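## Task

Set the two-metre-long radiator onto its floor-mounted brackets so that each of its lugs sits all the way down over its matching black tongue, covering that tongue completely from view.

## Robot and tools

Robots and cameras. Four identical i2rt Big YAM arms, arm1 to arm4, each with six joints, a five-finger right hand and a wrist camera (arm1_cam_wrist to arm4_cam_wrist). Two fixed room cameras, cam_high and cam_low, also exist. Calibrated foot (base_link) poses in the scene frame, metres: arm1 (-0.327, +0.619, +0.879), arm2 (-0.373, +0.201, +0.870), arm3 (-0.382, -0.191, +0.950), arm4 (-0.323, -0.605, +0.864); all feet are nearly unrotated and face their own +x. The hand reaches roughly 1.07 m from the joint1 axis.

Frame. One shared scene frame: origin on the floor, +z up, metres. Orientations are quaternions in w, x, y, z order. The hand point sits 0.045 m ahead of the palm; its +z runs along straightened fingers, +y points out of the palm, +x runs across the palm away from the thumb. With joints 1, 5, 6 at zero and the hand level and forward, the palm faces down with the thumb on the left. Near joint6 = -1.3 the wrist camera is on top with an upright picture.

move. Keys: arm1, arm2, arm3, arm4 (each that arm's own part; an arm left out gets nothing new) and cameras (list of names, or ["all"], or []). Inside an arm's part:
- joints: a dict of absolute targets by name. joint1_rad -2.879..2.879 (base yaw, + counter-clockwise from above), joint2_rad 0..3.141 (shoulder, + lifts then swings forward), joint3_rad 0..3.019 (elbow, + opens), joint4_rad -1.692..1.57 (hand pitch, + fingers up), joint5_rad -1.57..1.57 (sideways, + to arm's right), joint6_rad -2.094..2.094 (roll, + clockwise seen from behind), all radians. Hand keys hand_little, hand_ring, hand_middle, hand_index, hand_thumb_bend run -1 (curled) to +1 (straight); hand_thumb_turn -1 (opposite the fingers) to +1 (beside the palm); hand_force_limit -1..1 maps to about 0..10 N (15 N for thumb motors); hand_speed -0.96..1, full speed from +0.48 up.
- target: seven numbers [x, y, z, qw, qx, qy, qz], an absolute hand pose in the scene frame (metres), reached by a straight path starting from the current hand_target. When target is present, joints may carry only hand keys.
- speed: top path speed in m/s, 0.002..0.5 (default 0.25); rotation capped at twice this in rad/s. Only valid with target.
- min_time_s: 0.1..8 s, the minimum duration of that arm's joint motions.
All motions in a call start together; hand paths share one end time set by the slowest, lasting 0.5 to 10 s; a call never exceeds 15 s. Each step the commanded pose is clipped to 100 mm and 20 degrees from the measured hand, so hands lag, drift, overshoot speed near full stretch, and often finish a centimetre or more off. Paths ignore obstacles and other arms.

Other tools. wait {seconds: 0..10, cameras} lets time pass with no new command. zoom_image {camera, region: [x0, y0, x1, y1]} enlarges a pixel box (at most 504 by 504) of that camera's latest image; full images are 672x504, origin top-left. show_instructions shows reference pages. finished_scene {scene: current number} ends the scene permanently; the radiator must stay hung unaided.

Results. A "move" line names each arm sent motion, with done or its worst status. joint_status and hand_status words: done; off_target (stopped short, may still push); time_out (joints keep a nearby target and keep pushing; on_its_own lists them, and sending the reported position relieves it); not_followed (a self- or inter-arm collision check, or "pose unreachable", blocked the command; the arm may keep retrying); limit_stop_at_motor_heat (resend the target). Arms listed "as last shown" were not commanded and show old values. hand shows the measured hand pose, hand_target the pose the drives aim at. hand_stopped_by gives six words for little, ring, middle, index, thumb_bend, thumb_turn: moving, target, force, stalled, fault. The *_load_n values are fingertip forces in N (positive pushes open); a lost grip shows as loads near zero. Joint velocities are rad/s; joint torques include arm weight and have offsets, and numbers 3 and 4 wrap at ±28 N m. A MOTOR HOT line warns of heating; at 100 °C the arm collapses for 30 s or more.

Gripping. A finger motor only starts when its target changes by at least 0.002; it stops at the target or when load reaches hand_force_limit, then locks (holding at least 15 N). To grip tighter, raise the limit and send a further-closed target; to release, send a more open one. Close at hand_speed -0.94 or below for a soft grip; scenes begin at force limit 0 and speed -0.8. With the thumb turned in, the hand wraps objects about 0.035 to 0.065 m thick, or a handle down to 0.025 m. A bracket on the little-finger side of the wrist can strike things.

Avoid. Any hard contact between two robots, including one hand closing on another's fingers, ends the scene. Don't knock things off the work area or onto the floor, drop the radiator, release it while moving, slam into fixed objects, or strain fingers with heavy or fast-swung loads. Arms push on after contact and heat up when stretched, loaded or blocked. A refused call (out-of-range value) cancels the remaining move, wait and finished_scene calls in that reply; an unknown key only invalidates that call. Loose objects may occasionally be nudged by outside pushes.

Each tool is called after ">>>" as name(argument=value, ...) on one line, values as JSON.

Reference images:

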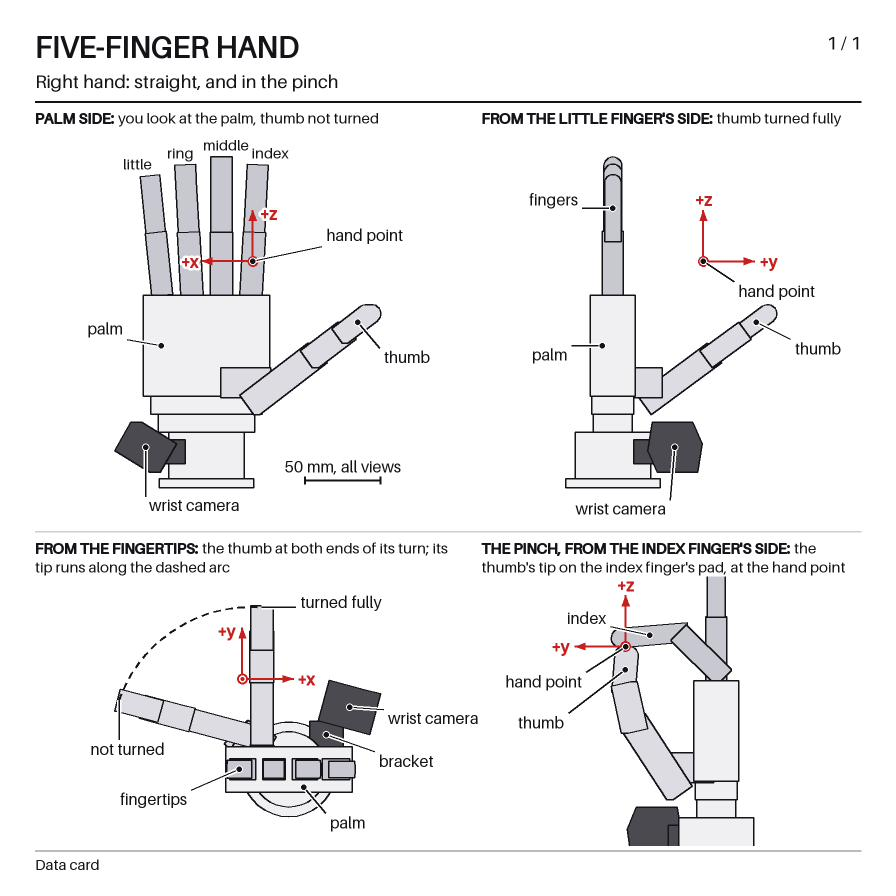

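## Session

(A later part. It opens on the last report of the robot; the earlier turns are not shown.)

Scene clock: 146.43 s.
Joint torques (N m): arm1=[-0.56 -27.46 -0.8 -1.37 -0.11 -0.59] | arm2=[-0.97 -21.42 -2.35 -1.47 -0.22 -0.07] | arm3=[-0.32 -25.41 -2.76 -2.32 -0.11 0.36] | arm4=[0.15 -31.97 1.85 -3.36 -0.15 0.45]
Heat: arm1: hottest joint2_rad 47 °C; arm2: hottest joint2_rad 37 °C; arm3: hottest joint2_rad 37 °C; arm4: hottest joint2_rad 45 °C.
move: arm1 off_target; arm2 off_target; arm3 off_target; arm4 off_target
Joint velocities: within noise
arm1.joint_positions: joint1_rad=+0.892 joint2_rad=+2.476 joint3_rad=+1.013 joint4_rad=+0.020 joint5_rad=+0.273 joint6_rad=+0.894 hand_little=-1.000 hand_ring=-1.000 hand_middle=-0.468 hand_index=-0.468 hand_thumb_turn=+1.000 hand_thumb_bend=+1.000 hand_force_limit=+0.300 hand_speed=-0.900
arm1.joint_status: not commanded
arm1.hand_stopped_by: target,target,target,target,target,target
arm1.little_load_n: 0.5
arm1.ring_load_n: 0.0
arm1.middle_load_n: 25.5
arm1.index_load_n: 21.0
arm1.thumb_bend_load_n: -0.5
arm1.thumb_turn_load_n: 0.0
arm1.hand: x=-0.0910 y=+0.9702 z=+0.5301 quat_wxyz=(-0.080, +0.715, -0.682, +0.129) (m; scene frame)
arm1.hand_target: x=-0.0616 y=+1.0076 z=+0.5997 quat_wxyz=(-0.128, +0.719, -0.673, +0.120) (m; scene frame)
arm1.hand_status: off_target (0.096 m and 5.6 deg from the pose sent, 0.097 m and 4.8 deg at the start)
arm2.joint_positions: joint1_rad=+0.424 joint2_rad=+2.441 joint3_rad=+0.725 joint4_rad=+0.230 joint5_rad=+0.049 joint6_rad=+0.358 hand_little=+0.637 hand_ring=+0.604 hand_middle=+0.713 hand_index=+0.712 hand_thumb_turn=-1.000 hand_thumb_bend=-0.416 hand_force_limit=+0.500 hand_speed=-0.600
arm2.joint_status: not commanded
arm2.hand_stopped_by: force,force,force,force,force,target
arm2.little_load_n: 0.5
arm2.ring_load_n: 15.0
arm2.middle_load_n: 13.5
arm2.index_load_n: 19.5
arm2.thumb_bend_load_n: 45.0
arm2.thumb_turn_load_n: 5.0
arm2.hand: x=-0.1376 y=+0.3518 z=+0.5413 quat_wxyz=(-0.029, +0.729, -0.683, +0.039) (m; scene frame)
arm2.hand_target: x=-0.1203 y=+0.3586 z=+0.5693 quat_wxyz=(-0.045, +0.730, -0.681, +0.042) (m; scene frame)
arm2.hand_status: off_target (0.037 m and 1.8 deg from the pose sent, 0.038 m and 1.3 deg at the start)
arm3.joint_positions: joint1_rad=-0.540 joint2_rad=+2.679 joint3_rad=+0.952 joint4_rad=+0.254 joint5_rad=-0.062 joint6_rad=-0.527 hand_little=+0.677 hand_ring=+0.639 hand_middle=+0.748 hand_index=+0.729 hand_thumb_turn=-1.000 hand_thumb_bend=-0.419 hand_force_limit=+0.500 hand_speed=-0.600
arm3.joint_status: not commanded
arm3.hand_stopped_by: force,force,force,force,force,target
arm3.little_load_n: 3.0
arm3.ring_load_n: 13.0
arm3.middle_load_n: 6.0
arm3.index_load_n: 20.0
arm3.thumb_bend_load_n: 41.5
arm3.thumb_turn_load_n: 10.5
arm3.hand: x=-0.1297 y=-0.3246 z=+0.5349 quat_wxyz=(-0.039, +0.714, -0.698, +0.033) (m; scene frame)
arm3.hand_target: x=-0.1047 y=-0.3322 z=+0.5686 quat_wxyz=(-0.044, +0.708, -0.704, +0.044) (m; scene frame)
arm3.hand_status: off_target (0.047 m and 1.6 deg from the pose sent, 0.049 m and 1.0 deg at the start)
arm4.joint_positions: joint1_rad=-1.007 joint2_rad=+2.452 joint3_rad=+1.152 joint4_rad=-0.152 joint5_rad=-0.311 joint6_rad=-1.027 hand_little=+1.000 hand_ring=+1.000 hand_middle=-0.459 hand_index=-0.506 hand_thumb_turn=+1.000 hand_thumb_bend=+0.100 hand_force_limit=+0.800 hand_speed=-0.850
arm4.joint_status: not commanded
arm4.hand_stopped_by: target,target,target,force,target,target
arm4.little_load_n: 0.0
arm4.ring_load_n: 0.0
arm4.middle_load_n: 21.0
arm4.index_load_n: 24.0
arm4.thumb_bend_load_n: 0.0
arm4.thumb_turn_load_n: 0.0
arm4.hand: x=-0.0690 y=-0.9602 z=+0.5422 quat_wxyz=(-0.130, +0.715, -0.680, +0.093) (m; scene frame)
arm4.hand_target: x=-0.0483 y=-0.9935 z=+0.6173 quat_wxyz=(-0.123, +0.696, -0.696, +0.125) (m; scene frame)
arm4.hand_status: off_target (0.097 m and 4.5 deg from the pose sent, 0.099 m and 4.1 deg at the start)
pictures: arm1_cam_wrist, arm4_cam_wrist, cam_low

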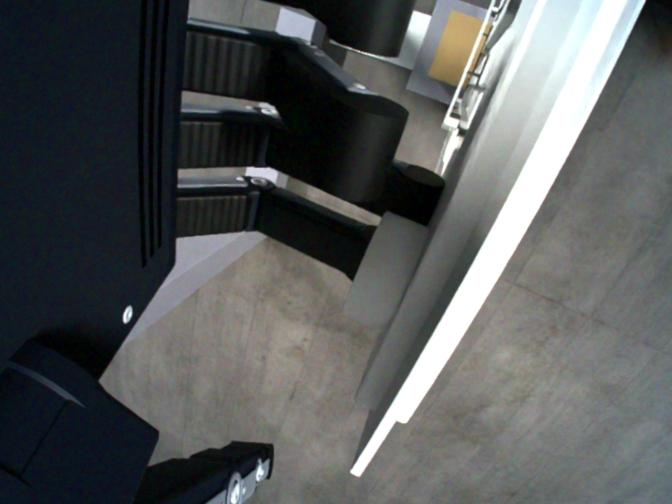

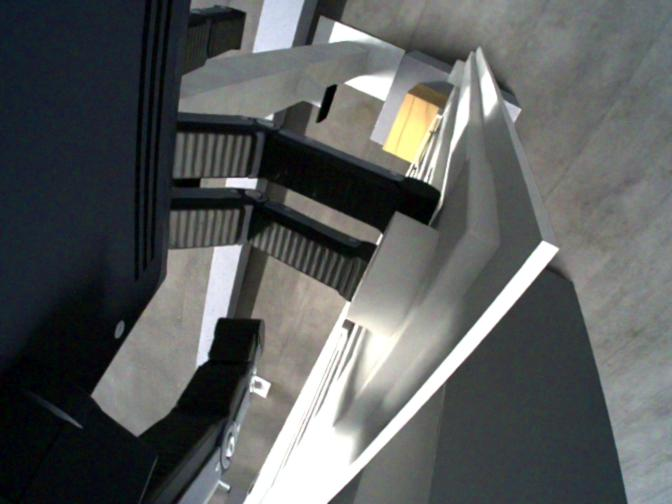

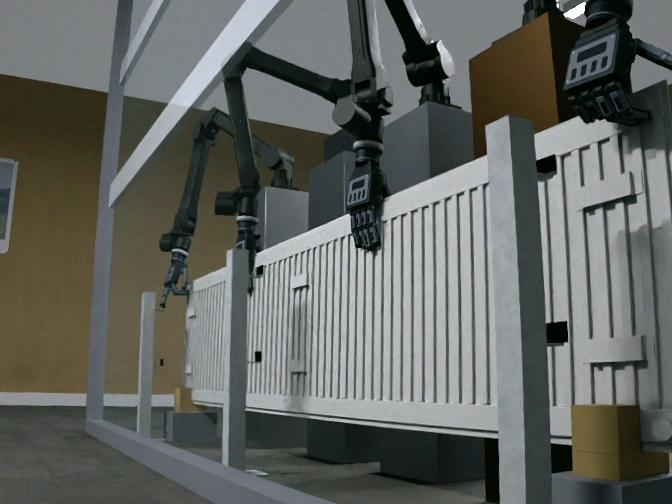

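>>> move(arm1={"target":[-0.050,1.012,0.612,-0.1268,0.7190,-0.6730,0.1187],"speed":0.02}, arm4={"target":[-0.037,-0.998,0.630,-0.1228,0.6964,-0.6964,0.1228],"speed":0.02}, arm2={"target":[-0.108,0.359,0.573,-0.0764,0.7274,-0.6782,0.0713],"speed":0.02}, arm3={"target":[-0.092,-0.333,0.573,-0.0741,0.7051,-0.7013,0.0737],"speed":0.02}, cameras=["cam_low"])

Scene clock: 150.93 s.
Joint torques (N m): arm1=[-1.32 -27.34 -0.08 -1.24 -0.21 -0.67] | arm2=[-0.73 -21.54 -3.69 0.66 0.42 -0.04] | arm3=[-1.14 -25.35 -4.34 0.5 -1.42 0.31] | arm4=[0.67 -32.03 2.66 -3.38 -0.07 0.6]
Heat: arm1: hottest joint2_rad 47 °C; arm2: hottest joint2_rad 37 °C; arm3: hottest joint2_rad 37 °C; arm4: hottest joint2_rad 47 °C.
move: arm1 off_target; arm2 off_target; arm3 off_target; arm4 off_target
Joint velocities: within noise
arm1.joint_positions: joint1_rad=+0.887 joint2_rad=+2.476 joint3_rad=+1.024 joint4_rad=+0.002 joint5_rad=+0.275 joint6_rad=+0.887 hand_little=-1.000 hand_ring=-1.000 hand_middle=-0.468 hand_index=-0.468 hand_thumb_turn=+1.000 hand_thumb_bend=+1.000 hand_force_limit=+0.300 hand_speed=-0.900
arm1.joint_status: not commanded
arm1.hand_stopped_by: target,target,target,target,target,target
arm1.little_load_n: 0.0
arm1.ring_load_n: 0.0
arm1.middle_load_n: 27.0
arm1.index_load_n: 22.0
arm1.thumb_bend_load_n: 0.0
arm1.thumb_turn_load_n: 0.0
arm1.hand: x=-0.0877 y=+0.9706 z=+0.5304 quat_wxyz=(-0.076, +0.716, -0.681, +0.130) (m; scene frame)
arm1.hand_target: x=-0.0517 y=+1.0092 z=+0.6006 quat_wxyz=(-0.128, +0.719, -0.673, +0.121) (m; scene frame)
arm1.hand_status: off_target (0.099 m and 6.0 deg from the pose sent, 0.101 m and 5.6 deg at the start)
arm2.joint_positions: joint1_rad=+0.428 joint2_rad=+2.441 joint3_rad=+0.706 joint4_rad=+0.287 joint5_rad=+0.063 joint6_rad=+0.358 hand_little=+0.637 hand_ring=+0.604 hand_middle=+0.713 hand_index=+0.712 hand_thumb_turn=-1.000 hand_thumb_bend=-0.416 hand_force_limit=+0.500 hand_speed=-0.600
arm2.joint_status: not commanded
arm2.hand_stopped_by: force,force,force,force,force,target
arm2.little_load_n: 0.0
arm2.ring_load_n: 9.0
arm2.middle_load_n: 6.0
arm2.index_load_n: 13.5
arm2.thumb_bend_load_n: 27.0
arm2.thumb_turn_load_n: 5.5
arm2.hand: x=-0.1339 y=+0.3517 z=+0.5413 quat_wxyz=(-0.044, +0.729, -0.681, +0.053) (m; scene frame)
arm2.hand_target: x=-0.1094 y=+0.3589 z=+0.5693 quat_wxyz=(-0.076, +0.727, -0.678, +0.071) (m; scene frame)
arm2.hand_status: off_target (0.042 m and 4.3 deg from the pose sent, 0.044 m and 6.6 deg at the start)
arm3.joint_positions: joint1_rad=-0.541 joint2_rad=+2.679 joint3_rad=+0.941 joint4_rad=+0.293 joint5_rad=-0.077 joint6_rad=-0.527 hand_little=+0.677 hand_ring=+0.639 hand_middle=+0.748 hand_index=+0.729 hand_thumb_turn=-1.000 hand_thumb_bend=-0.420 hand_force_limit=+0.500 hand_speed=-0.600
arm3.joint_status: not commanded
arm3.hand_stopped_by: force,force,force,force,force,target
arm3.little_load_n: 2.0
arm3.ring_load_n: 9.5
arm3.middle_load_n: 1.0
arm3.index_load_n: 13.0
arm3.thumb_bend_load_n: 28.0
arm3.thumb_turn_load_n: 5.0
arm3.hand: x=-0.1253 y=-0.3240 z=+0.5346 quat_wxyz=(-0.050, +0.714, -0.697, +0.045) (m; scene frame)
arm3.hand_target: x=-0.0941 y=-0.3326 z=+0.5685 quat_wxyz=(-0.074, +0.706, -0.701, +0.073) (m; scene frame)
arm3.hand_status: off_target (0.052 m and 4.4 deg from the pose sent, 0.054 m and 6.2 deg at the start)
arm4.joint_positions: joint1_rad=-1.001 joint2_rad=+2.452 joint3_rad=+1.161 joint4_rad=-0.164 joint5_rad=-0.311 joint6_rad=-1.027 hand_little=+1.000 hand_ring=+1.000 hand_middle=-0.452 hand_index=-0.501 hand_thumb_turn=+1.000 hand_thumb_bend=+0.100 hand_force_limit=+0.800 hand_speed=-0.850
arm4.joint_status: not commanded
arm4.hand_stopped_by: target,target,target,force,target,target
arm4.little_load_n: 0.0
arm4.ring_load_n: 0.0
arm4.middle_load_n: 21.0
arm4.index_load_n: 26.0
arm4.thumb_bend_load_n: 0.0
arm4.thumb_turn_load_n: 0.0
arm4.hand: x=-0.0657 y=-0.9607 z=+0.5431 quat_wxyz=(-0.131, +0.717, -0.678, +0.091) (m; scene frame)
arm4.hand_target: x=-0.0388 y=-0.9953 z=+0.6184 quat_wxyz=(-0.124, +0.697, -0.696, +0.125) (m; scene frame)
arm4.hand_status: off_target (0.099 m and 4.9 deg from the pose sent, 0.101 m and 4.5 deg at the start)
pictures: cam_low

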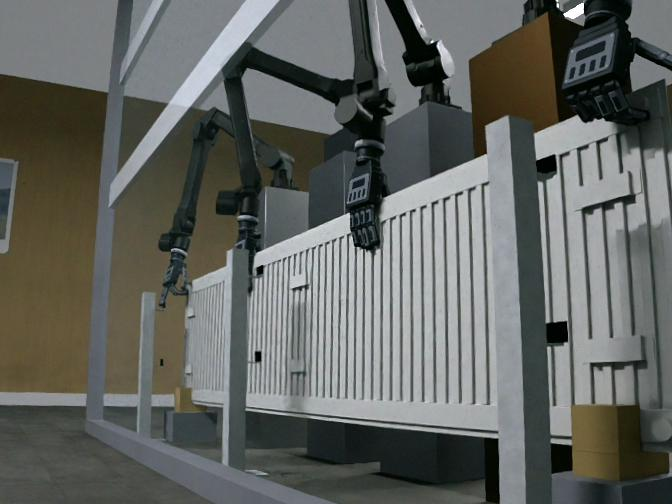

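>>> move(arm1={"target":[-0.052,1.012,0.612,-0.1580,0.7128,-0.6672,0.1479],"speed":0.03}, arm4={"target":[-0.042,-0.998,0.625,-0.1711,0.6861,-0.6861,0.1711],"speed":0.03}, cameras=["cam_low"])

Scene clock: 154.87 s.
Joint torques (N m): arm1=[0.56 -27.4 -1.55 -0.17 0.69 -0.47] | arm2=[-0.73 -19.84 -2.7 0.68 0.23 -0.02] | arm3=[-1.14 -25.41 -4.3 0.42 -1.22 0.31] | arm4=[-0.09 -31.44 0.51 -1.32 -1 0.43]
Heat: arm1: hottest joint2_rad 48 °C; arm2: hottest joint2_rad 37 °C; arm3: hottest joint2_rad 37 °C; arm4: hottest joint2_rad 49 °C.
move: arm1 off_target; arm4 off_target
Joint velocities: within noise
arm1.joint_positions: joint1_rad=+0.900 joint2_rad=+2.475 joint3_rad=+1.001 joint4_rad=+0.060 joint5_rad=+0.320 joint6_rad=+0.888 hand_little=-1.000 hand_ring=-1.000 hand_middle=-0.468 hand_index=-0.468 hand_thumb_turn=+1.000 hand_thumb_bend=+1.000 hand_force_limit=+0.300 hand_speed=-0.900
arm1.joint_status: not commanded
arm1.hand_stopped_by: target,target,target,target,target,target
arm1.little_load_n: 0.0
arm1.ring_load_n: 0.0
arm1.middle_load_n: 21.0
arm1.index_load_n: 21.0
arm1.thumb_bend_load_n: 0.0
arm1.thumb_turn_load_n: 0.0
arm1.hand: x=-0.0841 y=+0.9697 z=+0.5303 quat_wxyz=(-0.098, +0.714, -0.677, +0.149) (m; scene frame)
arm1.hand_target: x=-0.0539 y=+1.0099 z=+0.6001 quat_wxyz=(-0.158, +0.712, -0.668, +0.149) (m; scene frame)
arm1.hand_status: off_target (0.097 m and 7.0 deg from the pose sent, 0.098 m and 9.7 deg at the start)
arm2, arm3: as last shown
arm2.joint_positions: joint1_rad=+0.428 joint2_rad=+2.425 joint3_rad=+0.696 joint4_rad=+0.289 joint5_rad=+0.069 joint6_rad=+0.358 hand_little=+0.637 hand_ring=+0.604 hand_middle=+0.713 hand_index=+0.712 hand_thumb_turn=-1.000 hand_thumb_bend=-0.417 hand_force_limit=+0.500 hand_speed=-0.600
arm2.little_load_n: 0.5
arm2.ring_load_n: 7.5
arm2.middle_load_n: 4.0
arm2.index_load_n: 11.0
arm2.thumb_bend_load_n: 21.5
arm2.thumb_turn_load_n: 4.5
arm2.hand: x=-0.1323 y=+0.3512 z=+0.5461 quat_wxyz=(-0.047, +0.729, -0.681, +0.057) (m; scene frame)
arm2.hand_target: x=-0.1095 y=+0.3588 z=+0.5693 quat_wxyz=(-0.076, +0.727, -0.678, +0.071) (m; scene frame)
arm3.joint_positions: joint1_rad=-0.541 joint2_rad=+2.679 joint3_rad=+0.941 joint4_rad=+0.296 joint5_rad=-0.081 joint6_rad=-0.527 hand_little=+0.676 hand_ring=+0.639 hand_middle=+0.748 hand_index=+0.729 hand_thumb_turn=-1.000 hand_thumb_bend=-0.420 hand_force_limit=+0.500 hand_speed=-0.600
arm3.little_load_n: 1.0
arm3.ring_load_n: 7.5
arm3.middle_load_n: 0.0
arm3.index_load_n: 11.5
arm3.thumb_bend_load_n: 23.0
arm3.thumb_turn_load_n: 4.0
arm3.hand: x=-0.1243 y=-0.3235 z=+0.5346 quat_wxyz=(-0.053, +0.714, -0.697, +0.046) (m; scene frame)
arm4.joint_positions: joint1_rad=-1.039 joint2_rad=+2.450 joint3_rad=+1.128 joint4_rad=-0.090 joint5_rad=-0.413 joint6_rad=-1.039 hand_little=+1.000 hand_ring=+1.000 hand_middle=-0.452 hand_index=-0.501 hand_thumb_turn=+1.000 hand_thumb_bend=+0.100 hand_force_limit=+0.800 hand_speed=-0.850
arm4.joint_status: not commanded
arm4.hand_stopped_by: target,target,target,force,target,target
arm4.little_load_n: 0.0
arm4.ring_load_n: 0.0
arm4.middle_load_n: 15.5
arm4.index_load_n: 22.5
arm4.thumb_bend_load_n: 0.0
arm4.thumb_turn_load_n: 0.0
arm4.hand: x=-0.0629 y=-0.9600 z=+0.5431 quat_wxyz=(-0.172, +0.706, -0.675, +0.127) (m; scene frame)
arm4.hand_target: x=-0.0432 y=-0.9957 z=+0.6138 quat_wxyz=(-0.172, +0.687, -0.685, +0.171) (m; scene frame)
arm4.hand_status: off_target (0.093 m and 5.8 deg from the pose sent, 0.093 m and 10.9 deg at the start)
pictures: cam_low

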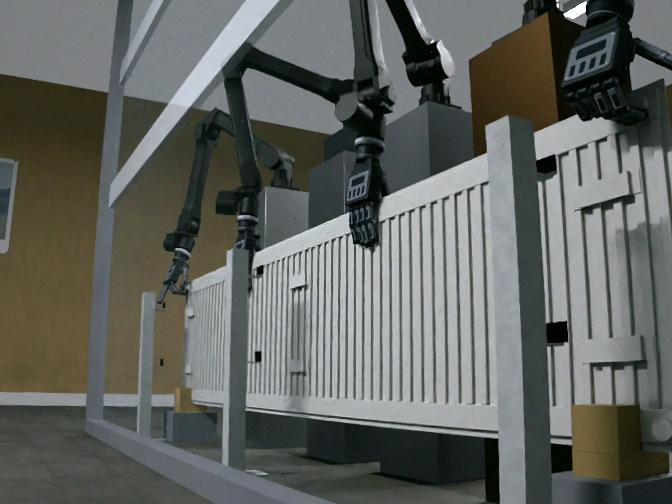

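>>> move(arm1={"target":[-0.042,1.018,0.618,-0.1580,0.7128,-0.6672,0.1479],"speed":0.015}, arm4={"target":[-0.032,-1.004,0.631,-0.1711,0.6861,-0.6861,0.1711],"speed":0.015}, arm2={"target":[-0.098,0.362,0.573,-0.0764,0.7274,-0.6782,0.0713],"speed":0.015}, arm3={"target":[-0.084,-0.336,0.573,-0.0741,0.7051,-0.7013,0.0737],"speed":0.015}, cameras=["cam_low"])

Scene clock: 157.77 s.
Joint torques (N m): arm1=[-0.32 -26.99 -0.32 -0.66 0.59 -0.59] | arm2=[-1.03 -20.25 -0.9 0.14 0.2 -0.06] | arm3=[-0.85 -25.7 -2.67 -0.49 -1.2 0.34] | arm4=[0.5 -31.33 2.52 -2.32 -0.94 0.52]
Heat: arm1: hottest joint2_rad 49 °C; arm2: hottest joint2_rad 37 °C; arm3: hottest joint2_rad 37 °C; arm4: hottest joint2_rad 48 °C.
move: arm1 off_target; arm2 off_target; arm3 off_target; arm4 off_target
Joint velocities: within noise
arm1.joint_positions: joint1_rad=+0.901 joint2_rad=+2.475 joint3_rad=+0.998 joint4_rad=+0.068 joint5_rad=+0.322 joint6_rad=+0.888 hand_little=-1.000 hand_ring=-1.000 hand_middle=-0.468 hand_index=-0.468 hand_thumb_turn=+1.000 hand_thumb_bend=+1.000 hand_force_limit=+0.300 hand_speed=-0.900
arm1.joint_status: not commanded
arm1.hand_stopped_by: target,target,target,target,target,target
arm1.little_load_n: 0.0
arm1.ring_load_n: 0.0
arm1.middle_load_n: 20.5
arm1.index_load_n: 21.0
arm1.thumb_bend_load_n: 0.0
arm1.thumb_turn_load_n: 0.0
arm1.hand: x=-0.0838 y=+0.9699 z=+0.5304 quat_wxyz=(-0.100, +0.714, -0.677, +0.150) (m; scene frame)
arm1.hand_target: x=-0.0473 y=+1.0119 z=+0.6004 quat_wxyz=(-0.159, +0.712, -0.667, +0.149) (m; scene frame)
arm1.hand_status: off_target (0.108 m and 6.7 deg from the pose sent, 0.109 m and 7.0 deg at the start; pose on its path clipped on 31 of 60 steps)
arm2.joint_positions: joint1_rad=+0.428 joint2_rad=+2.423 joint3_rad=+0.701 joint4_rad=+0.276 joint5_rad=+0.069 joint6_rad=+0.358 hand_little=+0.637 hand_ring=+0.604 hand_middle=+0.713 hand_index=+0.712 hand_thumb_turn=-1.000 hand_thumb_bend=-0.417 hand_force_limit=+0.500 hand_speed=-0.600
arm2.joint_status: not commanded
arm2.hand_stopped_by: force,force,force,force,force,target
arm2.little_load_n: 0.0
arm2.ring_load_n: 8.5
arm2.middle_load_n: 4.5
arm2.index_load_n: 11.0
arm2.thumb_bend_load_n: 23.5
arm2.thumb_turn_load_n: 4.0
arm2.hand: x=-0.1319 y=+0.3514 z=+0.5464 quat_wxyz=(-0.044, +0.729, -0.681, +0.056) (m; scene frame)
arm2.hand_target: x=-0.0992 y=+0.3617 z=+0.5707 quat_wxyz=(-0.076, +0.727, -0.678, +0.072) (m; scene frame)
arm2.hand_status: off_target (0.044 m and 4.1 deg from the pose sent, 0.045 m and 3.8 deg at the start)
arm3.joint_positions: joint1_rad=-0.541 joint2_rad=+2.679 joint3_rad=+0.941 joint4_rad=+0.295 joint5_rad=-0.081 joint6_rad=-0.527 hand_little=+0.676 hand_ring=+0.639 hand_middle=+0.748 hand_index=+0.729 hand_thumb_turn=-1.000 hand_thumb_bend=-0.420 hand_force_limit=+0.500 hand_speed=-0.600
arm3.joint_status: not commanded
arm3.hand_stopped_by: force,force,force,force,force,target
arm3.little_load_n: 1.0
arm3.ring_load_n: 8.0
arm3.middle_load_n: 0.0
arm3.index_load_n: 11.5
arm3.thumb_bend_load_n: 22.5
arm3.thumb_turn_load_n: 3.5
arm3.hand: x=-0.1245 y=-0.3234 z=+0.5346 quat_wxyz=(-0.052, +0.714, -0.697, +0.045) (m; scene frame)
arm3.hand_target: x=-0.0864 y=-0.3354 z=+0.5687 quat_wxyz=(-0.074, +0.706, -0.701, +0.074) (m; scene frame)
arm3.hand_status: off_target (0.057 m and 4.2 deg from the pose sent, 0.057 m and 4.2 deg at the start)
arm4.joint_positions: joint1_rad=-1.040 joint2_rad=+2.450 joint3_rad=+1.126 joint4_rad=-0.085 joint5_rad=-0.415 joint6_rad=-1.039 hand_little=+1.000 hand_ring=+1.000 hand_middle=-0.452 hand_index=-0.501 hand_thumb_turn=+1.000 hand_thumb_bend=+0.100 hand_force_limit=+0.800 hand_speed=-0.850
arm4.joint_status: not commanded
arm4.hand_stopped_by: target,target,target,force,target,target
arm4.little_load_n: 0.0
arm4.ring_load_n: -0.5
arm4.middle_load_n: 15.5
arm4.index_load_n: 22.5
arm4.thumb_bend_load_n: 0.0
arm4.thumb_turn_load_n: 0.0
arm4.hand: x=-0.0626 y=-0.9603 z=+0.5431 quat_wxyz=(-0.172, +0.706, -0.674, +0.128) (m; scene frame)
arm4.hand_target: x=-0.0346 y=-1.0001 z=+0.6178 quat_wxyz=(-0.172, +0.687, -0.685, +0.172) (m; scene frame)
arm4.hand_status: off_target (0.103 m and 5.6 deg from the pose sent, 0.103 m and 5.8 deg at the start; pose on its path clipped on 21 of 61 steps)
pictures: cam_low

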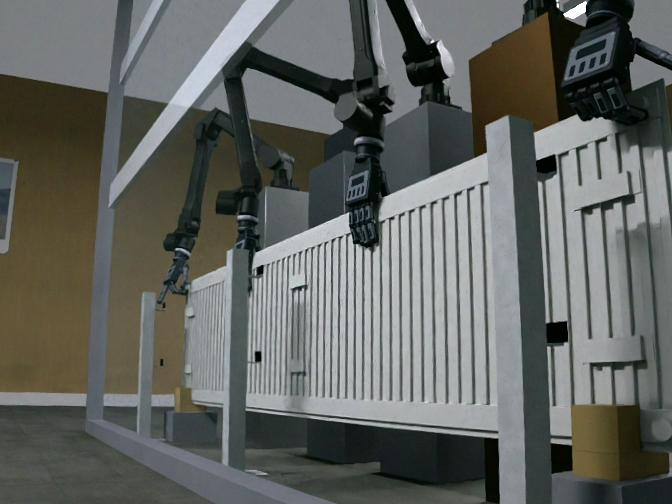

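>>> move(arm1={"target":[-0.070,0.990,0.570,-0.1580,0.7128,-0.6672,0.1479],"speed":0.05}, arm4={"target":[-0.050,-0.980,0.580,-0.1711,0.6861,-0.6861,0.1711],"speed":0.05}, arm2={"target":[-0.125,0.352,0.545,-0.0447,0.7300,-0.6806,0.0416],"speed":0.05}, arm3={"target":[-0.117,-0.322,0.533,-0.0433,0.7077,-0.7039,0.0431],"speed":0.05})

>>> move(arm2={"joints":{"hand_speed":0.2,"hand_thumb_bend":0.2,"hand_index":1,"hand_middle":1,"hand_ring":1,"hand_little":1}}, arm3={"joints":{"hand_speed":0.2,"hand_thumb_bend":0.2,"hand_index":1,"hand_middle":1,"hand_ring":1,"hand_little":1}}, cameras=["arm2_cam_wrist","arm3_cam_wrist"])

>>> move(arm2={"target":[-0.130,0.352,0.510,-0.0447,0.7300,-0.6806,0.0416],"speed":0.08}, arm3={"target":[-0.122,-0.322,0.510,-0.0433,0.7077,-0.7039,0.0431],"speed":0.08}, cameras=["arm2_cam_wrist","arm3_cam_wrist"])

Scene clock: 163.10 s.
Joint torques (N m): arm1=[0.79 -21.07 -1.66 0.39 0.4 -0.43] | arm2=[-1.61 -12.98 0.42 0.01 -0.53 -0.06] | arm3=[0.15 -15.74 0.03 -0.12 0.39 0.36] | arm4=[0.21 -24.82 1.07 -0.23 -0.62 0.43]
Heat: arm1: hottest joint2_rad 50 °C; arm2: hottest joint2_rad 37 °C; arm3: hottest joint2_rad 36 °C; arm4: hottest joint2_rad 47 °C.
move: arm1 off_target; arm2 done; arm3 done; arm4 off_target
Joint velocities: within noise
arm1.joint_positions: joint1_rad=+0.901 joint2_rad=+2.479 joint3_rad=+0.964 joint4_rad=+0.166 joint5_rad=+0.329 joint6_rad=+0.888 hand_little=-1.000 hand_ring=-1.000 hand_middle=-0.468 hand_index=-0.468 hand_thumb_turn=+1.000 hand_thumb_bend=+1.000 hand_force_limit=+0.300 hand_speed=-0.900
arm1.joint_status: not commanded
arm1.hand_stopped_by: target,target,target,target,target,target
arm1.little_load_n: 0.0
arm1.ring_load_n: 0.5
arm1.middle_load_n: 15.0
arm1.index_load_n: 19.5
arm1.thumb_bend_load_n: 0.0
arm1.thumb_turn_load_n: 0.0
arm1.hand: x=-0.0808 y=+0.9716 z=+0.5305 quat_wxyz=(-0.130, +0.708, -0.678, +0.149) (m; scene frame)
arm1.hand_target: x=-0.0705 y=+0.9895 z=+0.5663 quat_wxyz=(-0.158, +0.713, -0.667, +0.148) (m; scene frame)
arm1.hand_status: off_target (0.045 m and 3.5 deg from the pose sent, 0.047 m and 6.7 deg at the start)
arm2.joint_positions: joint1_rad=+0.418 joint2_rad=+2.423 joint3_rad=+0.714 joint4_rad=+0.257 joint5_rad=+0.055 joint6_rad=+0.345 hand_little=+0.637 hand_ring=+0.604 hand_middle=+0.713 hand_index=+0.712 hand_thumb_turn=-1.000 hand_thumb_bend=-0.417 hand_force_limit=+0.500 hand_speed=-0.600
arm2.joint_status: not commanded
arm2.hand_stopped_by: force,force,force,force,force,target
arm2.little_load_n: 0.0
arm2.ring_load_n: 6.0
arm2.middle_load_n: 4.5
arm2.index_load_n: 12.5
arm2.thumb_bend_load_n: 26.5
arm2.thumb_turn_load_n: 6.5
arm2.hand: x=-0.1286 y=+0.3520 z=+0.5461 quat_wxyz=(-0.044, +0.730, -0.680, +0.049) (m; scene frame)
arm2.hand_target: x=-0.1250 y=+0.3519 z=+0.5450 quat_wxyz=(-0.045, +0.730, -0.681, +0.042) (m; scene frame)
arm2.hand_status: done (0.004 m and 0.8 deg from the pose sent, 0.007 m and 1.6 deg at the start)
arm3.joint_positions: joint1_rad=-0.537 joint2_rad=+2.680 joint3_rad=+0.952 joint4_rad=+0.281 joint5_rad=-0.071 joint6_rad=-0.517 hand_little=+0.677 hand_ring=+0.639 hand_middle=+0.748 hand_index=+0.729 hand_thumb_turn=-1.000 hand_thumb_bend=-0.420 hand_force_limit=+0.500 hand_speed=-0.600
arm3.joint_status: not commanded
arm3.hand_stopped_by: force,force,force,force,force,target
arm3.little_load_n: 2.0
arm3.ring_load_n: 8.5
arm3.middle_load_n: 0.0
arm3.index_load_n: 10.0
arm3.thumb_bend_load_n: 25.0
arm3.thumb_turn_load_n: 4.5
arm3.hand: x=-0.1219 y=-0.3248 z=+0.5337 quat_wxyz=(-0.048, +0.712, -0.699, +0.045) (m; scene frame)
arm3.hand_target: x=-0.1171 y=-0.3221 z=+0.5330 quat_wxyz=(-0.043, +0.708, -0.704, +0.043) (m; scene frame)
arm3.hand_status: done (0.006 m and 0.9 deg from the pose sent, 0.008 m and 1.5 deg at the start)
arm4.joint_positions: joint1_rad=-1.040 joint2_rad=+2.450 joint3_rad=+1.099 joint4_rad=-0.017 joint5_rad=-0.421 joint6_rad=-1.031 hand_little=+1.000 hand_ring=+1.000 hand_middle=-0.454 hand_index=-0.501 hand_thumb_turn=+1.000 hand_thumb_bend=+0.100 hand_force_limit=+0.800 hand_speed=-0.850
arm4.joint_status: not commanded
arm4.hand_stopped_by: target,target,target,force,target,target
arm4.little_load_n: 0.0
arm4.ring_load_n: 0.0
arm4.middle_load_n: 9.5
arm4.index_load_n: 14.0
arm4.thumb_bend_load_n: 0.0
arm4.thumb_turn_load_n: 0.0
arm4.hand: x=-0.0607 y=-0.9601 z=+0.5408 quat_wxyz=(-0.171, +0.705, -0.672, +0.148) (m; scene frame)
arm4.hand_target: x=-0.0504 y=-0.9795 z=+0.5771 quat_wxyz=(-0.172, +0.686, -0.686, +0.171) (m; scene frame)
arm4.hand_status: off_target (0.045 m and 3.8 deg from the pose sent, 0.044 m and 5.6 deg at the start)
pictures: none

Scene clock: 163.97 s.
Joint torques (N m): arm1=[-0.15 -20.89 -1.14 0.35 0.64 -0.43] | arm2=[-0.85 -12.98 -0.42 0.21 0.02 -0.04] | arm3=[0.09 -15.85 -0.25 0.12 0.09 0.14] | arm4=[1.08 -24.76 1.69 -0.24 -0.83 0.37]
Heat: arm1: hottest joint2_rad 50 °C; arm2: hottest joint2_rad 37 °C; arm3: hottest joint2_rad 36 °C; arm4: hottest joint2_rad 47 °C.
move: arm2 done; arm3 done
Joint velocities: within noise
arm1, arm4: as last shown
arm1.joint_positions: joint1_rad=+0.913 joint2_rad=+2.479 joint3_rad=+0.956 joint4_rad=+0.166 joint5_rad=+0.322 joint6_rad=+0.888 hand_little=-1.000 hand_ring=-1.000 hand_middle=-0.468 hand_index=-0.468 hand_thumb_turn=+1.000 hand_thumb_bend=+1.000 hand_force_limit=+0.300 hand_speed=-0.900
arm1.ring_load_n: 0.0
arm1.middle_load_n: 12.0
arm1.index_load_n: 16.0
arm1.hand: x=-0.0890 y=+0.9712 z=+0.5300 quat_wxyz=(-0.127, +0.713, -0.674, +0.145) (m; scene frame)
arm1.hand_target: x=-0.0704 y=+0.9896 z=+0.5664 quat_wxyz=(-0.158, +0.713, -0.667, +0.148) (m; scene frame)
arm2.joint_positions: joint1_rad=+0.412 joint2_rad=+2.424 joint3_rad=+0.725 joint4_rad=+0.251 joint5_rad=+0.041 joint6_rad=+0.345 hand_little=+1.000 hand_ring=+1.000 hand_middle=+1.000 hand_index=+1.000 hand_thumb_turn=-1.000 hand_thumb_bend=+0.200 hand_force_limit=+0.500 hand_speed=+0.200
arm2.joint_status: all done
arm2.hand_stopped_by: target,target,target,target,target,target
arm2.little_load_n: 0.0
arm2.ring_load_n: 0.0
arm2.middle_load_n: 0.0
arm2.index_load_n: 0.0
arm2.thumb_bend_load_n: 0.0
arm2.thumb_turn_load_n: 0.0
arm2.hand: x=-0.1241 y=+0.3549 z=+0.5459 quat_wxyz=(-0.048, +0.729, -0.682, +0.044) (m; scene frame)
arm2.hand_target: x=-0.1249 y=+0.3520 z=+0.5450 quat_wxyz=(-0.045, +0.730, -0.681, +0.042) (m; scene frame)
arm2.hand_status: not commanded
arm3.joint_positions: joint1_rad=-0.537 joint2_rad=+2.680 joint3_rad=+0.956 joint4_rad=+0.276 joint5_rad=-0.065 joint6_rad=-0.498 hand_little=+1.000 hand_ring=+1.000 hand_middle=+1.000 hand_index=+1.000 hand_thumb_turn=-1.000 hand_thumb_bend=+0.200 hand_force_limit=+0.500 hand_speed=+0.200
arm3.joint_status: all done
arm3.hand_stopped_by: target,target,target,target,target,target
arm3.little_load_n: 0.0
arm3.ring_load_n: 0.0
arm3.middle_load_n: 0.0
arm3.index_load_n: 0.0
arm3.thumb_bend_load_n: 0.0
arm3.thumb_turn_load_n: 0.0
arm3.hand: x=-0.1209 y=-0.3254 z=+0.5335 quat_wxyz=(-0.045, +0.705, -0.706, +0.044) (m; scene frame)
arm3.hand_target: x=-0.1170 y=-0.3221 z=+0.5330 quat_wxyz=(-0.044, +0.708, -0.704, +0.043) (m; scene frame)
arm3.hand_status: not commanded
arm4.joint_positions: joint1_rad=-1.050 joint2_rad=+2.450 joint3_rad=+1.091 joint4_rad=-0.017 joint5_rad=-0.417 joint6_rad=-1.029 hand_little=+1.000 hand_ring=+1.000 hand_middle=-0.454 hand_index=-0.503 hand_thumb_turn=+1.000 hand_thumb_bend=+0.100 hand_force_limit=+0.800 hand_speed=-0.850
arm4.middle_load_n: 7.5
arm4.index_load_n: 11.5
arm4.hand: x=-0.0676 y=-0.9590 z=+0.5401 quat_wxyz=(-0.169, +0.701, -0.678, +0.145) (m; scene frame)
arm4.hand_target: x=-0.0505 y=-0.9794 z=+0.5771 quat_wxyz=(-0.172, +0.686, -0.686, +0.171) (m; scene frame)
pictures: arm2_cam_wrist, arm3_cam_wrist

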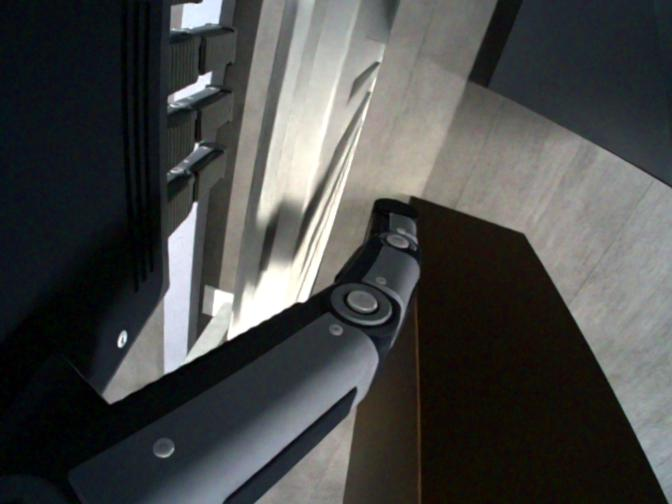

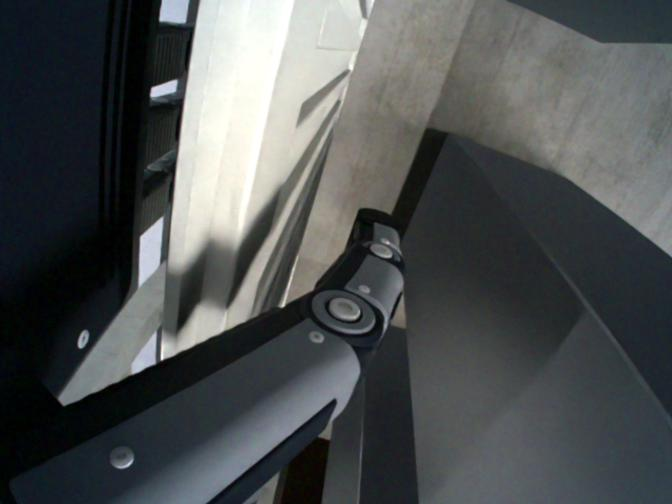

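Scene clock: 165.20 s.
Joint torques (N m): arm1=[-0.21 -20.89 -1.13 0.35 0.67 -0.43] | arm2=[-0.5 -12.4 -0.68 0.98 0.03 0.03] | arm3=[-0.44 -14.39 -0.34 0.99 0.07 0.08] | arm4=[0.91 -24.76 1.52 -0.17 -0.81 0.37]
Heat: arm1: hottest joint2_rad 50 °C; arm2: hottest joint2_rad 37 °C; arm3: hottest joint2_rad 36 °C; arm4: hottest joint2_rad 47 °C.
move: arm2 done; arm3 done
Joint velocities: within noise
arm1, arm4: as last shown
arm1.little_load_n: 0.5
arm2.joint_positions: joint1_rad=+0.412 joint2_rad=+2.524 joint3_rad=+0.770 joint4_rad=+0.298 joint5_rad=+0.041 joint6_rad=+0.345 hand_little=+1.000 hand_ring=+1.000 hand_middle=+1.000 hand_index=+1.000 hand_thumb_turn=-1.000 hand_thumb_bend=+0.200 hand_force_limit=+0.500 hand_speed=+0.200
arm2.joint_status: not commanded
arm2.hand_stopped_by: target,target,target,target,target,target
arm2.little_load_n: 0.0
arm2.ring_load_n: 0.0
arm2.middle_load_n: 0.0
arm2.index_load_n: 0.0
arm2.thumb_bend_load_n: 0.0
arm2.thumb_turn_load_n: 0.0
arm2.hand: x=-0.1283 y=+0.3530 z=+0.5152 quat_wxyz=(-0.044, +0.729, -0.682, +0.042) (m; scene frame)
arm2.hand_target: x=-0.1300 y=+0.3519 z=+0.5102 quat_wxyz=(-0.045, +0.730, -0.681, +0.042) (m; scene frame)
arm2.hand_status: done (0.006 m and 0.2 deg from the pose sent, 0.036 m and 0.5 deg at the start)
arm3.joint_positions: joint1_rad=-0.537 joint2_rad=+2.728 joint3_rad=+0.994 joint4_rad=+0.282 joint5_rad=-0.065 joint6_rad=-0.498 hand_little=+1.000 hand_ring=+1.000 hand_middle=+1.000 hand_index=+1.000 hand_thumb_turn=-1.000 hand_thumb_bend=+0.200 hand_force_limit=+0.500 hand_speed=+0.200
arm3.joint_status: not commanded
arm3.hand_stopped_by: target,target,target,target,target,target
arm3.little_load_n: 0.0
arm3.ring_load_n: 0.0
arm3.middle_load_n: 0.0
arm3.index_load_n: 0.0
arm3.thumb_bend_load_n: 0.0
arm3.thumb_turn_load_n: 0.0
arm3.hand: x=-0.1216 y=-0.3251 z=+0.5162 quat_wxyz=(-0.044, +0.705, -0.706, +0.042) (m; scene frame)
arm3.hand_target: x=-0.1221 y=-0.3220 z=+0.5102 quat_wxyz=(-0.043, +0.708, -0.704, +0.043) (m; scene frame)
arm3.hand_status: done (0.007 m and 0.4 deg from the pose sent, 0.024 m and 0.4 deg at the start)
arm4.middle_load_n: 8.0
arm4.index_load_n: 12.0
pictures: arm2_cam_wrist, arm3_cam_wrist

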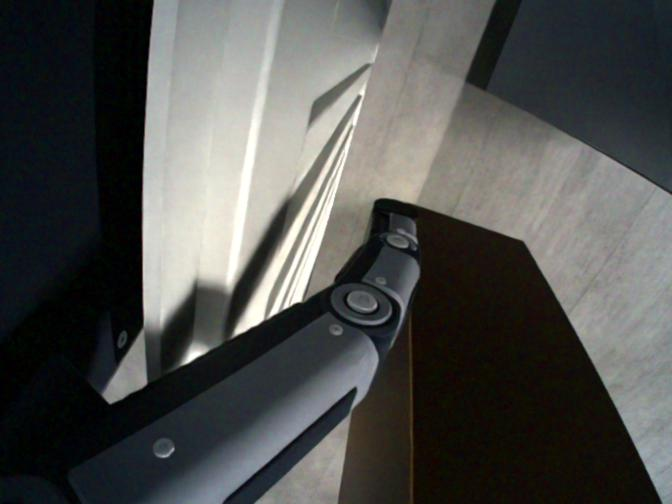

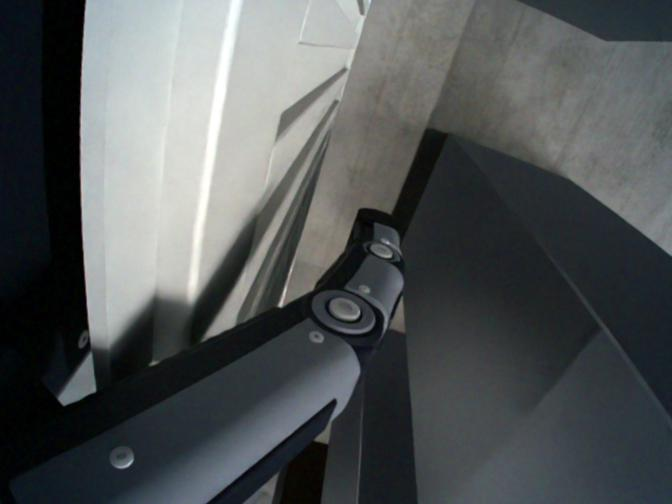

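>>> move(arm2={"target":[-0.130,0.352,0.490,-0.0447,0.7300,-0.6806,0.0416],"speed":0.08}, arm3={"target":[-0.122,-0.322,0.490,-0.0433,0.7077,-0.7039,0.0431],"speed":0.08}, cameras=["arm2_cam_wrist","arm3_cam_wrist"])

>>> zoom_image(camera="arm2_cam_wrist", region=[140, 40, 440, 340])

>>> zoom_image(camera="arm3_cam_wrist", region=[120, 20, 420, 320])

Scene clock: 167.53 s.
Joint torques (N m): arm1=[-0.09 -21.01 -1.17 0.36 0.64 -0.41] | arm2=[-0.62 -9.41 0.81 1.21 0.3 0.03] | arm3=[-0.44 -10.81 1.59 1.33 0.03 0.07] | arm4=[0.73 -24.82 1.57 -0.43 -0.84 0.38]
Heat: arm1: hottest joint2_rad 50 °C; arm2: hottest joint2_rad 37 °C; arm3: hottest joint2_rad 36 °C; arm4: hottest joint2_rad 46 °C.
move: arm2 off_target; arm3 off_target
Joint velocities: within noise
arm1, arm4: as last shown
arm1.little_load_n: 0.0
arm1.hand: x=-0.0889 y=+0.9711 z=+0.5300 quat_wxyz=(-0.127, +0.713, -0.674, +0.145) (m; scene frame)
arm2.joint_positions: joint1_rad=+0.412 joint2_rad=+2.544 joint3_rad=+0.788 joint4_rad=+0.315 joint5_rad=+0.034 joint6_rad=+0.345 hand_little=+1.000 hand_ring=+1.000 hand_middle=+1.000 hand_index=+1.000 hand_thumb_turn=-1.000 hand_thumb_bend=+0.200 hand_force_limit=+0.500 hand_speed=+0.200
arm2.joint_status: not commanded
arm2.hand_stopped_by: target,target,target,target,target,target
arm2.little_load_n: 0.0
arm2.ring_load_n: 0.0
arm2.middle_load_n: 0.0
arm2.index_load_n: 0.0
arm2.thumb_bend_load_n: 0.0
arm2.thumb_turn_load_n: -0.5
arm2.hand: x=-0.1233 y=+0.3568 z=+0.5084 quat_wxyz=(-0.052, +0.729, -0.682, +0.042) (m; scene frame)
arm2.hand_target: x=-0.1304 y=+0.3518 z=+0.4913 quat_wxyz=(-0.045, +0.730, -0.681, +0.042) (m; scene frame)
arm2.hand_status: off_target (0.020 m and 0.9 deg from the pose sent, 0.025 m and 0.2 deg at the start)
arm3.joint_positions: joint1_rad=-0.537 joint2_rad=+2.740 joint3_rad=+1.012 joint4_rad=+0.286 joint5_rad=-0.064 joint6_rad=-0.498 hand_little=+1.000 hand_ring=+1.000 hand_middle=+1.000 hand_index=+1.000 hand_thumb_turn=-1.000 hand_thumb_bend=+0.200 hand_force_limit=+0.500 hand_speed=+0.200
arm3.joint_status: not commanded
arm3.hand_stopped_by: target,target,target,target,target,target
arm3.little_load_n: 0.0
arm3.ring_load_n: 0.0
arm3.middle_load_n: 0.0
arm3.index_load_n: 0.0
arm3.thumb_bend_load_n: 0.0
arm3.thumb_turn_load_n: 0.0
arm3.hand: x=-0.1157 y=-0.3286 z=+0.5111 quat_wxyz=(-0.045, +0.705, -0.706, +0.048) (m; scene frame)
arm3.hand_target: x=-0.1228 y=-0.3219 z=+0.4915 quat_wxyz=(-0.043, +0.708, -0.704, +0.043) (m; scene frame)
arm3.hand_status: off_target (0.023 m and 0.7 deg from the pose sent, 0.026 m and 0.4 deg at the start)
pictures: arm2_cam_wrist, arm3_cam_wrist

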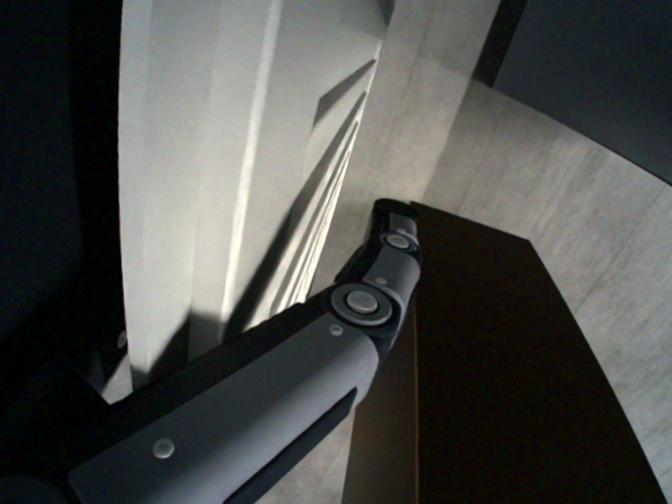

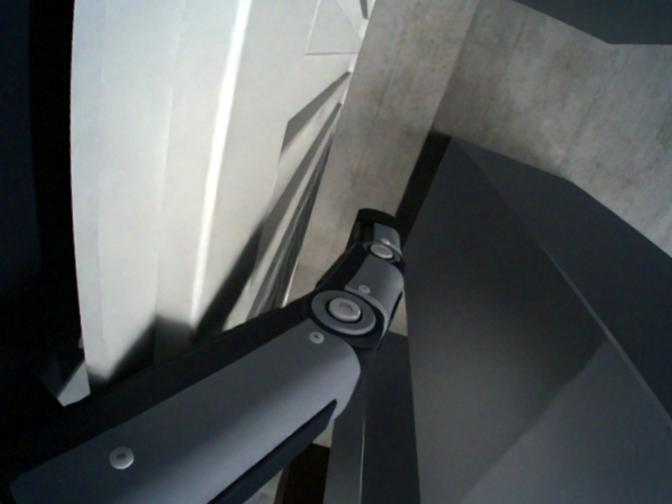

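Scaled by 1.680 from the camera's 672x504 image, which has a finer 960x720 frame.

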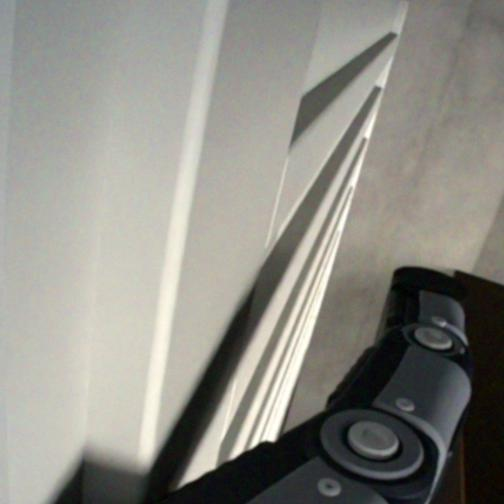

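Scaled by 1.680 from the camera's 672x504 image, which has a finer 960x720 frame.

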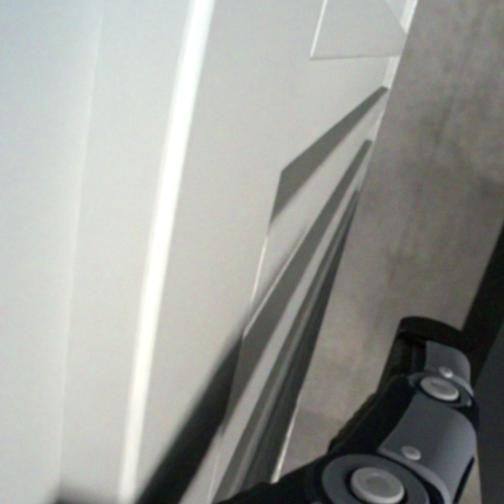

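>>> move(arm2={"target":[-0.136,0.350,0.513,-0.0511,0.7296,-0.6802,0.0476],"speed":0.08,"joints":{"hand_force_limit":1.0,"hand_speed":1.0}}, arm3={"target":[-0.130,-0.320,0.513,-0.0495,0.7073,-0.7035,0.0492],"speed":0.08,"joints":{"hand_force_limit":1.0,"hand_speed":1.0}})

>>> move(arm2={"target":[-0.148,0.350,0.513,-0.0511,0.7296,-0.6802,0.0476],"speed":0.08}, arm3={"target":[-0.145,-0.320,0.513,-0.0495,0.7073,-0.7035,0.0492],"speed":0.08})

>>> move(arm2={"joints":{"hand_thumb_bend":-1.0}}, arm3={"joints":{"hand_thumb_bend":-1.0}}, cameras=["arm2_cam_wrist","arm3_cam_wrist"])

Scene clock: 177.53 s.
Joint torques (N m): arm1=[-0.15 -21.07 -1.16 0.34 0.65 -0.42] | arm2=[0.15 -13.92 -2.22 0.99 0.14 0.09] | arm3=[-1.32 -15.44 -2.35 1.01 -0.2 -0.03] | arm4=[1.49 -24.94 1.59 -0.23 -0.82 0.38]
Heat: arm1: hottest joint2_rad 50 °C; arm2: hottest joint2_rad 37 °C; arm3: hottest joint2_rad 36 °C; arm4: hottest joint2_rad 45 °C.
move: arm2 done; arm3 done
Joint velocities: within noise
arm1, arm4: as last shown
arm1.index_load_n: 16.5
arm2.joint_positions: joint1_rad=+0.412 joint2_rad=+2.544 joint3_rad=+0.755 joint4_rad=+0.342 joint5_rad=+0.045 joint6_rad=+0.345 hand_little=+1.000 hand_ring=+1.000 hand_middle=+1.000 hand_index=+1.000 hand_thumb_turn=-1.000 hand_thumb_bend=+0.200 hand_force_limit=+1.000 hand_speed=+1.000
arm2.joint_status: all done
arm2.hand_stopped_by: target,target,target,target,target,target
arm2.little_load_n: 0.0
arm2.ring_load_n: 0.0
arm2.middle_load_n: 0.0
arm2.index_load_n: 0.0
arm2.thumb_bend_load_n: 0.0
arm2.thumb_turn_load_n: 0.0
arm2.hand: x=-0.1354 y=+0.3493 z=+0.5106 quat_wxyz=(-0.047, +0.729, -0.682, +0.045) (m; scene frame)
arm2.hand_target: x=-0.1360 y=+0.3501 z=+0.5130 quat_wxyz=(-0.051, +0.730, -0.680, +0.048) (m; scene frame)
arm2.hand_status: done (0.003 m and 0.6 deg from the pose sent, 0.015 m and 0.7 deg at the start)
arm3.joint_positions: joint1_rad=-0.537 joint2_rad=+2.740 joint3_rad=+0.982 joint4_rad=+0.329 joint5_rad=-0.069 joint6_rad=-0.499 hand_little=+1.000 hand_ring=+1.000 hand_middle=+1.000 hand_index=+1.000 hand_thumb_turn=-1.000 hand_thumb_bend=+0.200 hand_force_limit=+1.000 hand_speed=+1.000
arm3.joint_status: all done
arm3.hand_stopped_by: target,target,target,target,target,target
arm3.little_load_n: 0.0
arm3.ring_load_n: 0.0
arm3.middle_load_n: 0.0
arm3.index_load_n: 0.0
arm3.thumb_bend_load_n: 0.0
arm3.thumb_turn_load_n: 0.0
arm3.hand: x=-0.1221 y=-0.3240 z=+0.5128 quat_wxyz=(-0.049, +0.705, -0.705, +0.053) (m; scene frame)
arm3.hand_target: x=-0.1298 y=-0.3201 z=+0.5130 quat_wxyz=(-0.049, +0.707, -0.704, +0.049) (m; scene frame)
arm3.hand_status: done (0.009 m and 0.6 deg from the pose sent, 0.017 m and 0.6 deg at the start)
pictures: none

Scene clock: 178.53 s.
Joint torques (N m): arm1=[-0.09 -20.78 -1.14 0.36 0.65 -0.41] | arm2=[0.73 -13.57 -3.18 0.76 0.09 0.16] | arm3=[-2.55 -14.39 -2.82 1.09 -0.18 -0.08] | arm4=[1.08 -24 1.58 -0.17 -0.81 0.37]
Heat: arm1: hottest joint2_rad 50 °C; arm2: hottest joint2_rad 37 °C; arm3: hottest joint2_rad 36 °C; arm4: hottest joint2_rad 45 °C.
move: arm2 off_target; arm3 off_target
Joint velocities: within noise
arm1, arm4: as last shown
arm1.middle_load_n: 11.5
arm1.index_load_n: 16.0
arm1.hand: x=-0.0890 y=+0.9712 z=+0.5300 quat_wxyz=(-0.127, +0.713, -0.674, +0.145) (m; scene frame)
arm2.joint_positions: joint1_rad=+0.420 joint2_rad=+2.544 joint3_rad=+0.739 joint4_rad=+0.378 joint5_rad=+0.049 joint6_rad=+0.352 hand_little=+1.000 hand_ring=+1.000 hand_middle=+1.000 hand_index=+1.000 hand_thumb_turn=-1.000 hand_thumb_bend=+0.200 hand_force_limit=+1.000 hand_speed=+1.000
arm2.joint_status: not commanded
arm2.hand_stopped_by: target,target,target,target,target,target
arm2.little_load_n: 0.0
arm2.ring_load_n: -0.5
arm2.middle_load_n: 0.0
arm2.index_load_n: 0.0
arm2.thumb_bend_load_n: 0.0
arm2.thumb_turn_load_n: 0.0
arm2.hand: x=-0.1360 y=+0.3509 z=+0.5116 quat_wxyz=(-0.056, +0.728, -0.681, +0.051) (m; scene frame)
arm2.hand_target: x=-0.1479 y=+0.3498 z=+0.5130 quat_wxyz=(-0.051, +0.730, -0.680, +0.047) (m; scene frame)
arm2.hand_status: off_target (0.012 m and 0.8 deg from the pose sent, 0.013 m and 0.6 deg at the start)
arm3.joint_positions: joint1_rad=-0.543 joint2_rad=+2.740 joint3_rad=+0.957 joint4_rad=+0.364 joint5_rad=-0.072 joint6_rad=-0.518 hand_little=+1.000 hand_ring=+1.000 hand_middle=+1.000 hand_index=+1.000 hand_thumb_turn=-1.000 hand_thumb_bend=+0.200 hand_force_limit=+1.000 hand_speed=+1.000
arm3.joint_status: not commanded
arm3.hand_stopped_by: target,target,target,target,target,target
arm3.little_load_n: 0.0
arm3.ring_load_n: 0.0
arm3.middle_load_n: 0.0
arm3.index_load_n: 0.0
arm3.thumb_bend_load_n: 0.0
arm3.thumb_turn_load_n: 0.0
arm3.hand: x=-0.1287 y=-0.3230 z=+0.5144 quat_wxyz=(-0.052, +0.710, -0.700, +0.058) (m; scene frame)
arm3.hand_target: x=-0.1446 y=-0.3196 z=+0.5132 quat_wxyz=(-0.050, +0.707, -0.703, +0.049) (m; scene frame)
arm3.hand_status: off_target (0.017 m and 1.2 deg from the pose sent, 0.023 m and 0.5 deg at the start)
arm4.little_load_n: -0.5
arm4.middle_load_n: 7.5
arm4.index_load_n: 11.5
pictures: none

Scene clock: 179.50 s.
Joint torques (N m): arm1=[-0.15 -21.07 -1.21 0.38 0.68 -0.42] | arm2=[0.97 -12.98 -3.1 0.83 0.11 -0.07] | arm3=[-2.43 -14.45 -2.8 1.01 -0.23 -0.16] | arm4=[0.85 -24.35 1.65 -0.38 -0.78 0.36]
Heat: arm1: hottest joint2_rad 50 °C; arm2: hottest joint2_rad 37 °C; arm3: hottest joint2_rad 36 °C; arm4: hottest joint2_rad 45 °C.
move: arm2 off_target; arm3 off_target
Joint velocities: within noise
arm1, arm4: as last shown
arm1.joint_positions: joint1_rad=+0.913 joint2_rad=+2.479 joint3_rad=+0.956 joint4_rad=+0.166 joint5_rad=+0.321 joint6_rad=+0.888 hand_little=-1.000 hand_ring=-1.000 hand_middle=-0.468 hand_index=-0.468 hand_thumb_turn=+1.000 hand_thumb_bend=+1.000 hand_force_limit=+0.300 hand_speed=-0.900
arm1.middle_load_n: 12.0
arm1.hand: x=-0.0892 y=+0.9713 z=+0.5300 quat_wxyz=(-0.127, +0.713, -0.674, +0.144) (m; scene frame)
arm2.joint_positions: joint1_rad=+0.421 joint2_rad=+2.544 joint3_rad=+0.738 joint4_rad=+0.378 joint5_rad=+0.048 joint6_rad=+0.373 hand_little=+1.000 hand_ring=+1.000 hand_middle=+1.000 hand_index=+1.000 hand_thumb_turn=-1.000 hand_thumb_bend=-0.471 hand_force_limit=+1.000 hand_speed=+1.000
arm2.joint_status: hand_thumb_bend off_target (ended at -0.471, target -1.000)
arm2.hand_stopped_by: target,target,target,target,force,target
arm2.little_load_n: 0.0
arm2.ring_load_n: 0.0
arm2.middle_load_n: 0.0
arm2.index_load_n: 0.0
arm2.thumb_bend_load_n: 18.0
arm2.thumb_turn_load_n: 2.0
arm2.hand: x=-0.1364 y=+0.3522 z=+0.5117 quat_wxyz=(-0.057, +0.721, -0.688, +0.050) (m; scene frame)
arm2.hand_target: x=-0.1480 y=+0.3497 z=+0.5130 quat_wxyz=(-0.051, +0.730, -0.680, +0.047) (m; scene frame)
arm2.hand_status: not commanded
arm3.joint_positions: joint1_rad=-0.544 joint2_rad=+2.740 joint3_rad=+0.957 joint4_rad=+0.364 joint5_rad=-0.071 joint6_rad=-0.510 hand_little=+1.000 hand_ring=+1.000 hand_middle=+1.000 hand_index=+1.000 hand_thumb_turn=-1.000 hand_thumb_bend=-0.505 hand_force_limit=+1.000 hand_speed=+1.000
arm3.joint_status: hand_thumb_bend off_target (ended at -0.505, target -1.000)
arm3.hand_stopped_by: target,target,target,target,force,target
arm3.little_load_n: 0.0
arm3.ring_load_n: 0.0
arm3.middle_load_n: 0.0
arm3.index_load_n: 0.0
arm3.thumb_bend_load_n: 19.0
arm3.thumb_turn_load_n: 2.0
arm3.hand: x=-0.1292 y=-0.3228 z=+0.5144 quat_wxyz=(-0.051, +0.706, -0.704, +0.058) (m; scene frame)
arm3.hand_target: x=-0.1447 y=-0.3196 z=+0.5132 quat_wxyz=(-0.049, +0.707, -0.703, +0.049) (m; scene frame)
arm3.hand_status: not commanded
arm4.little_load_n: 0.0
arm4.index_load_n: 12.0
arm4.hand: x=-0.0675 y=-0.9589 z=+0.5401 quat_wxyz=(-0.169, +0.701, -0.678, +0.145) (m; scene frame)
pictures: arm2_cam_wrist, arm3_cam_wrist

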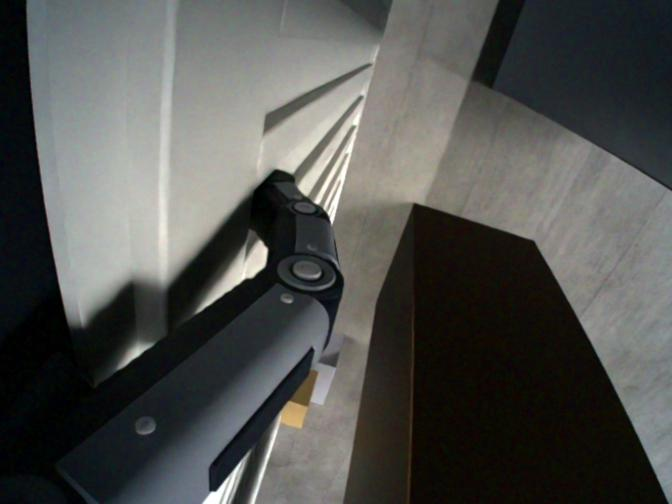

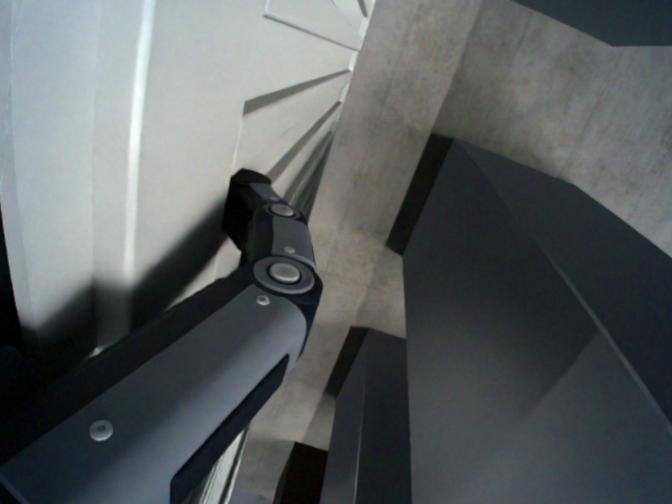

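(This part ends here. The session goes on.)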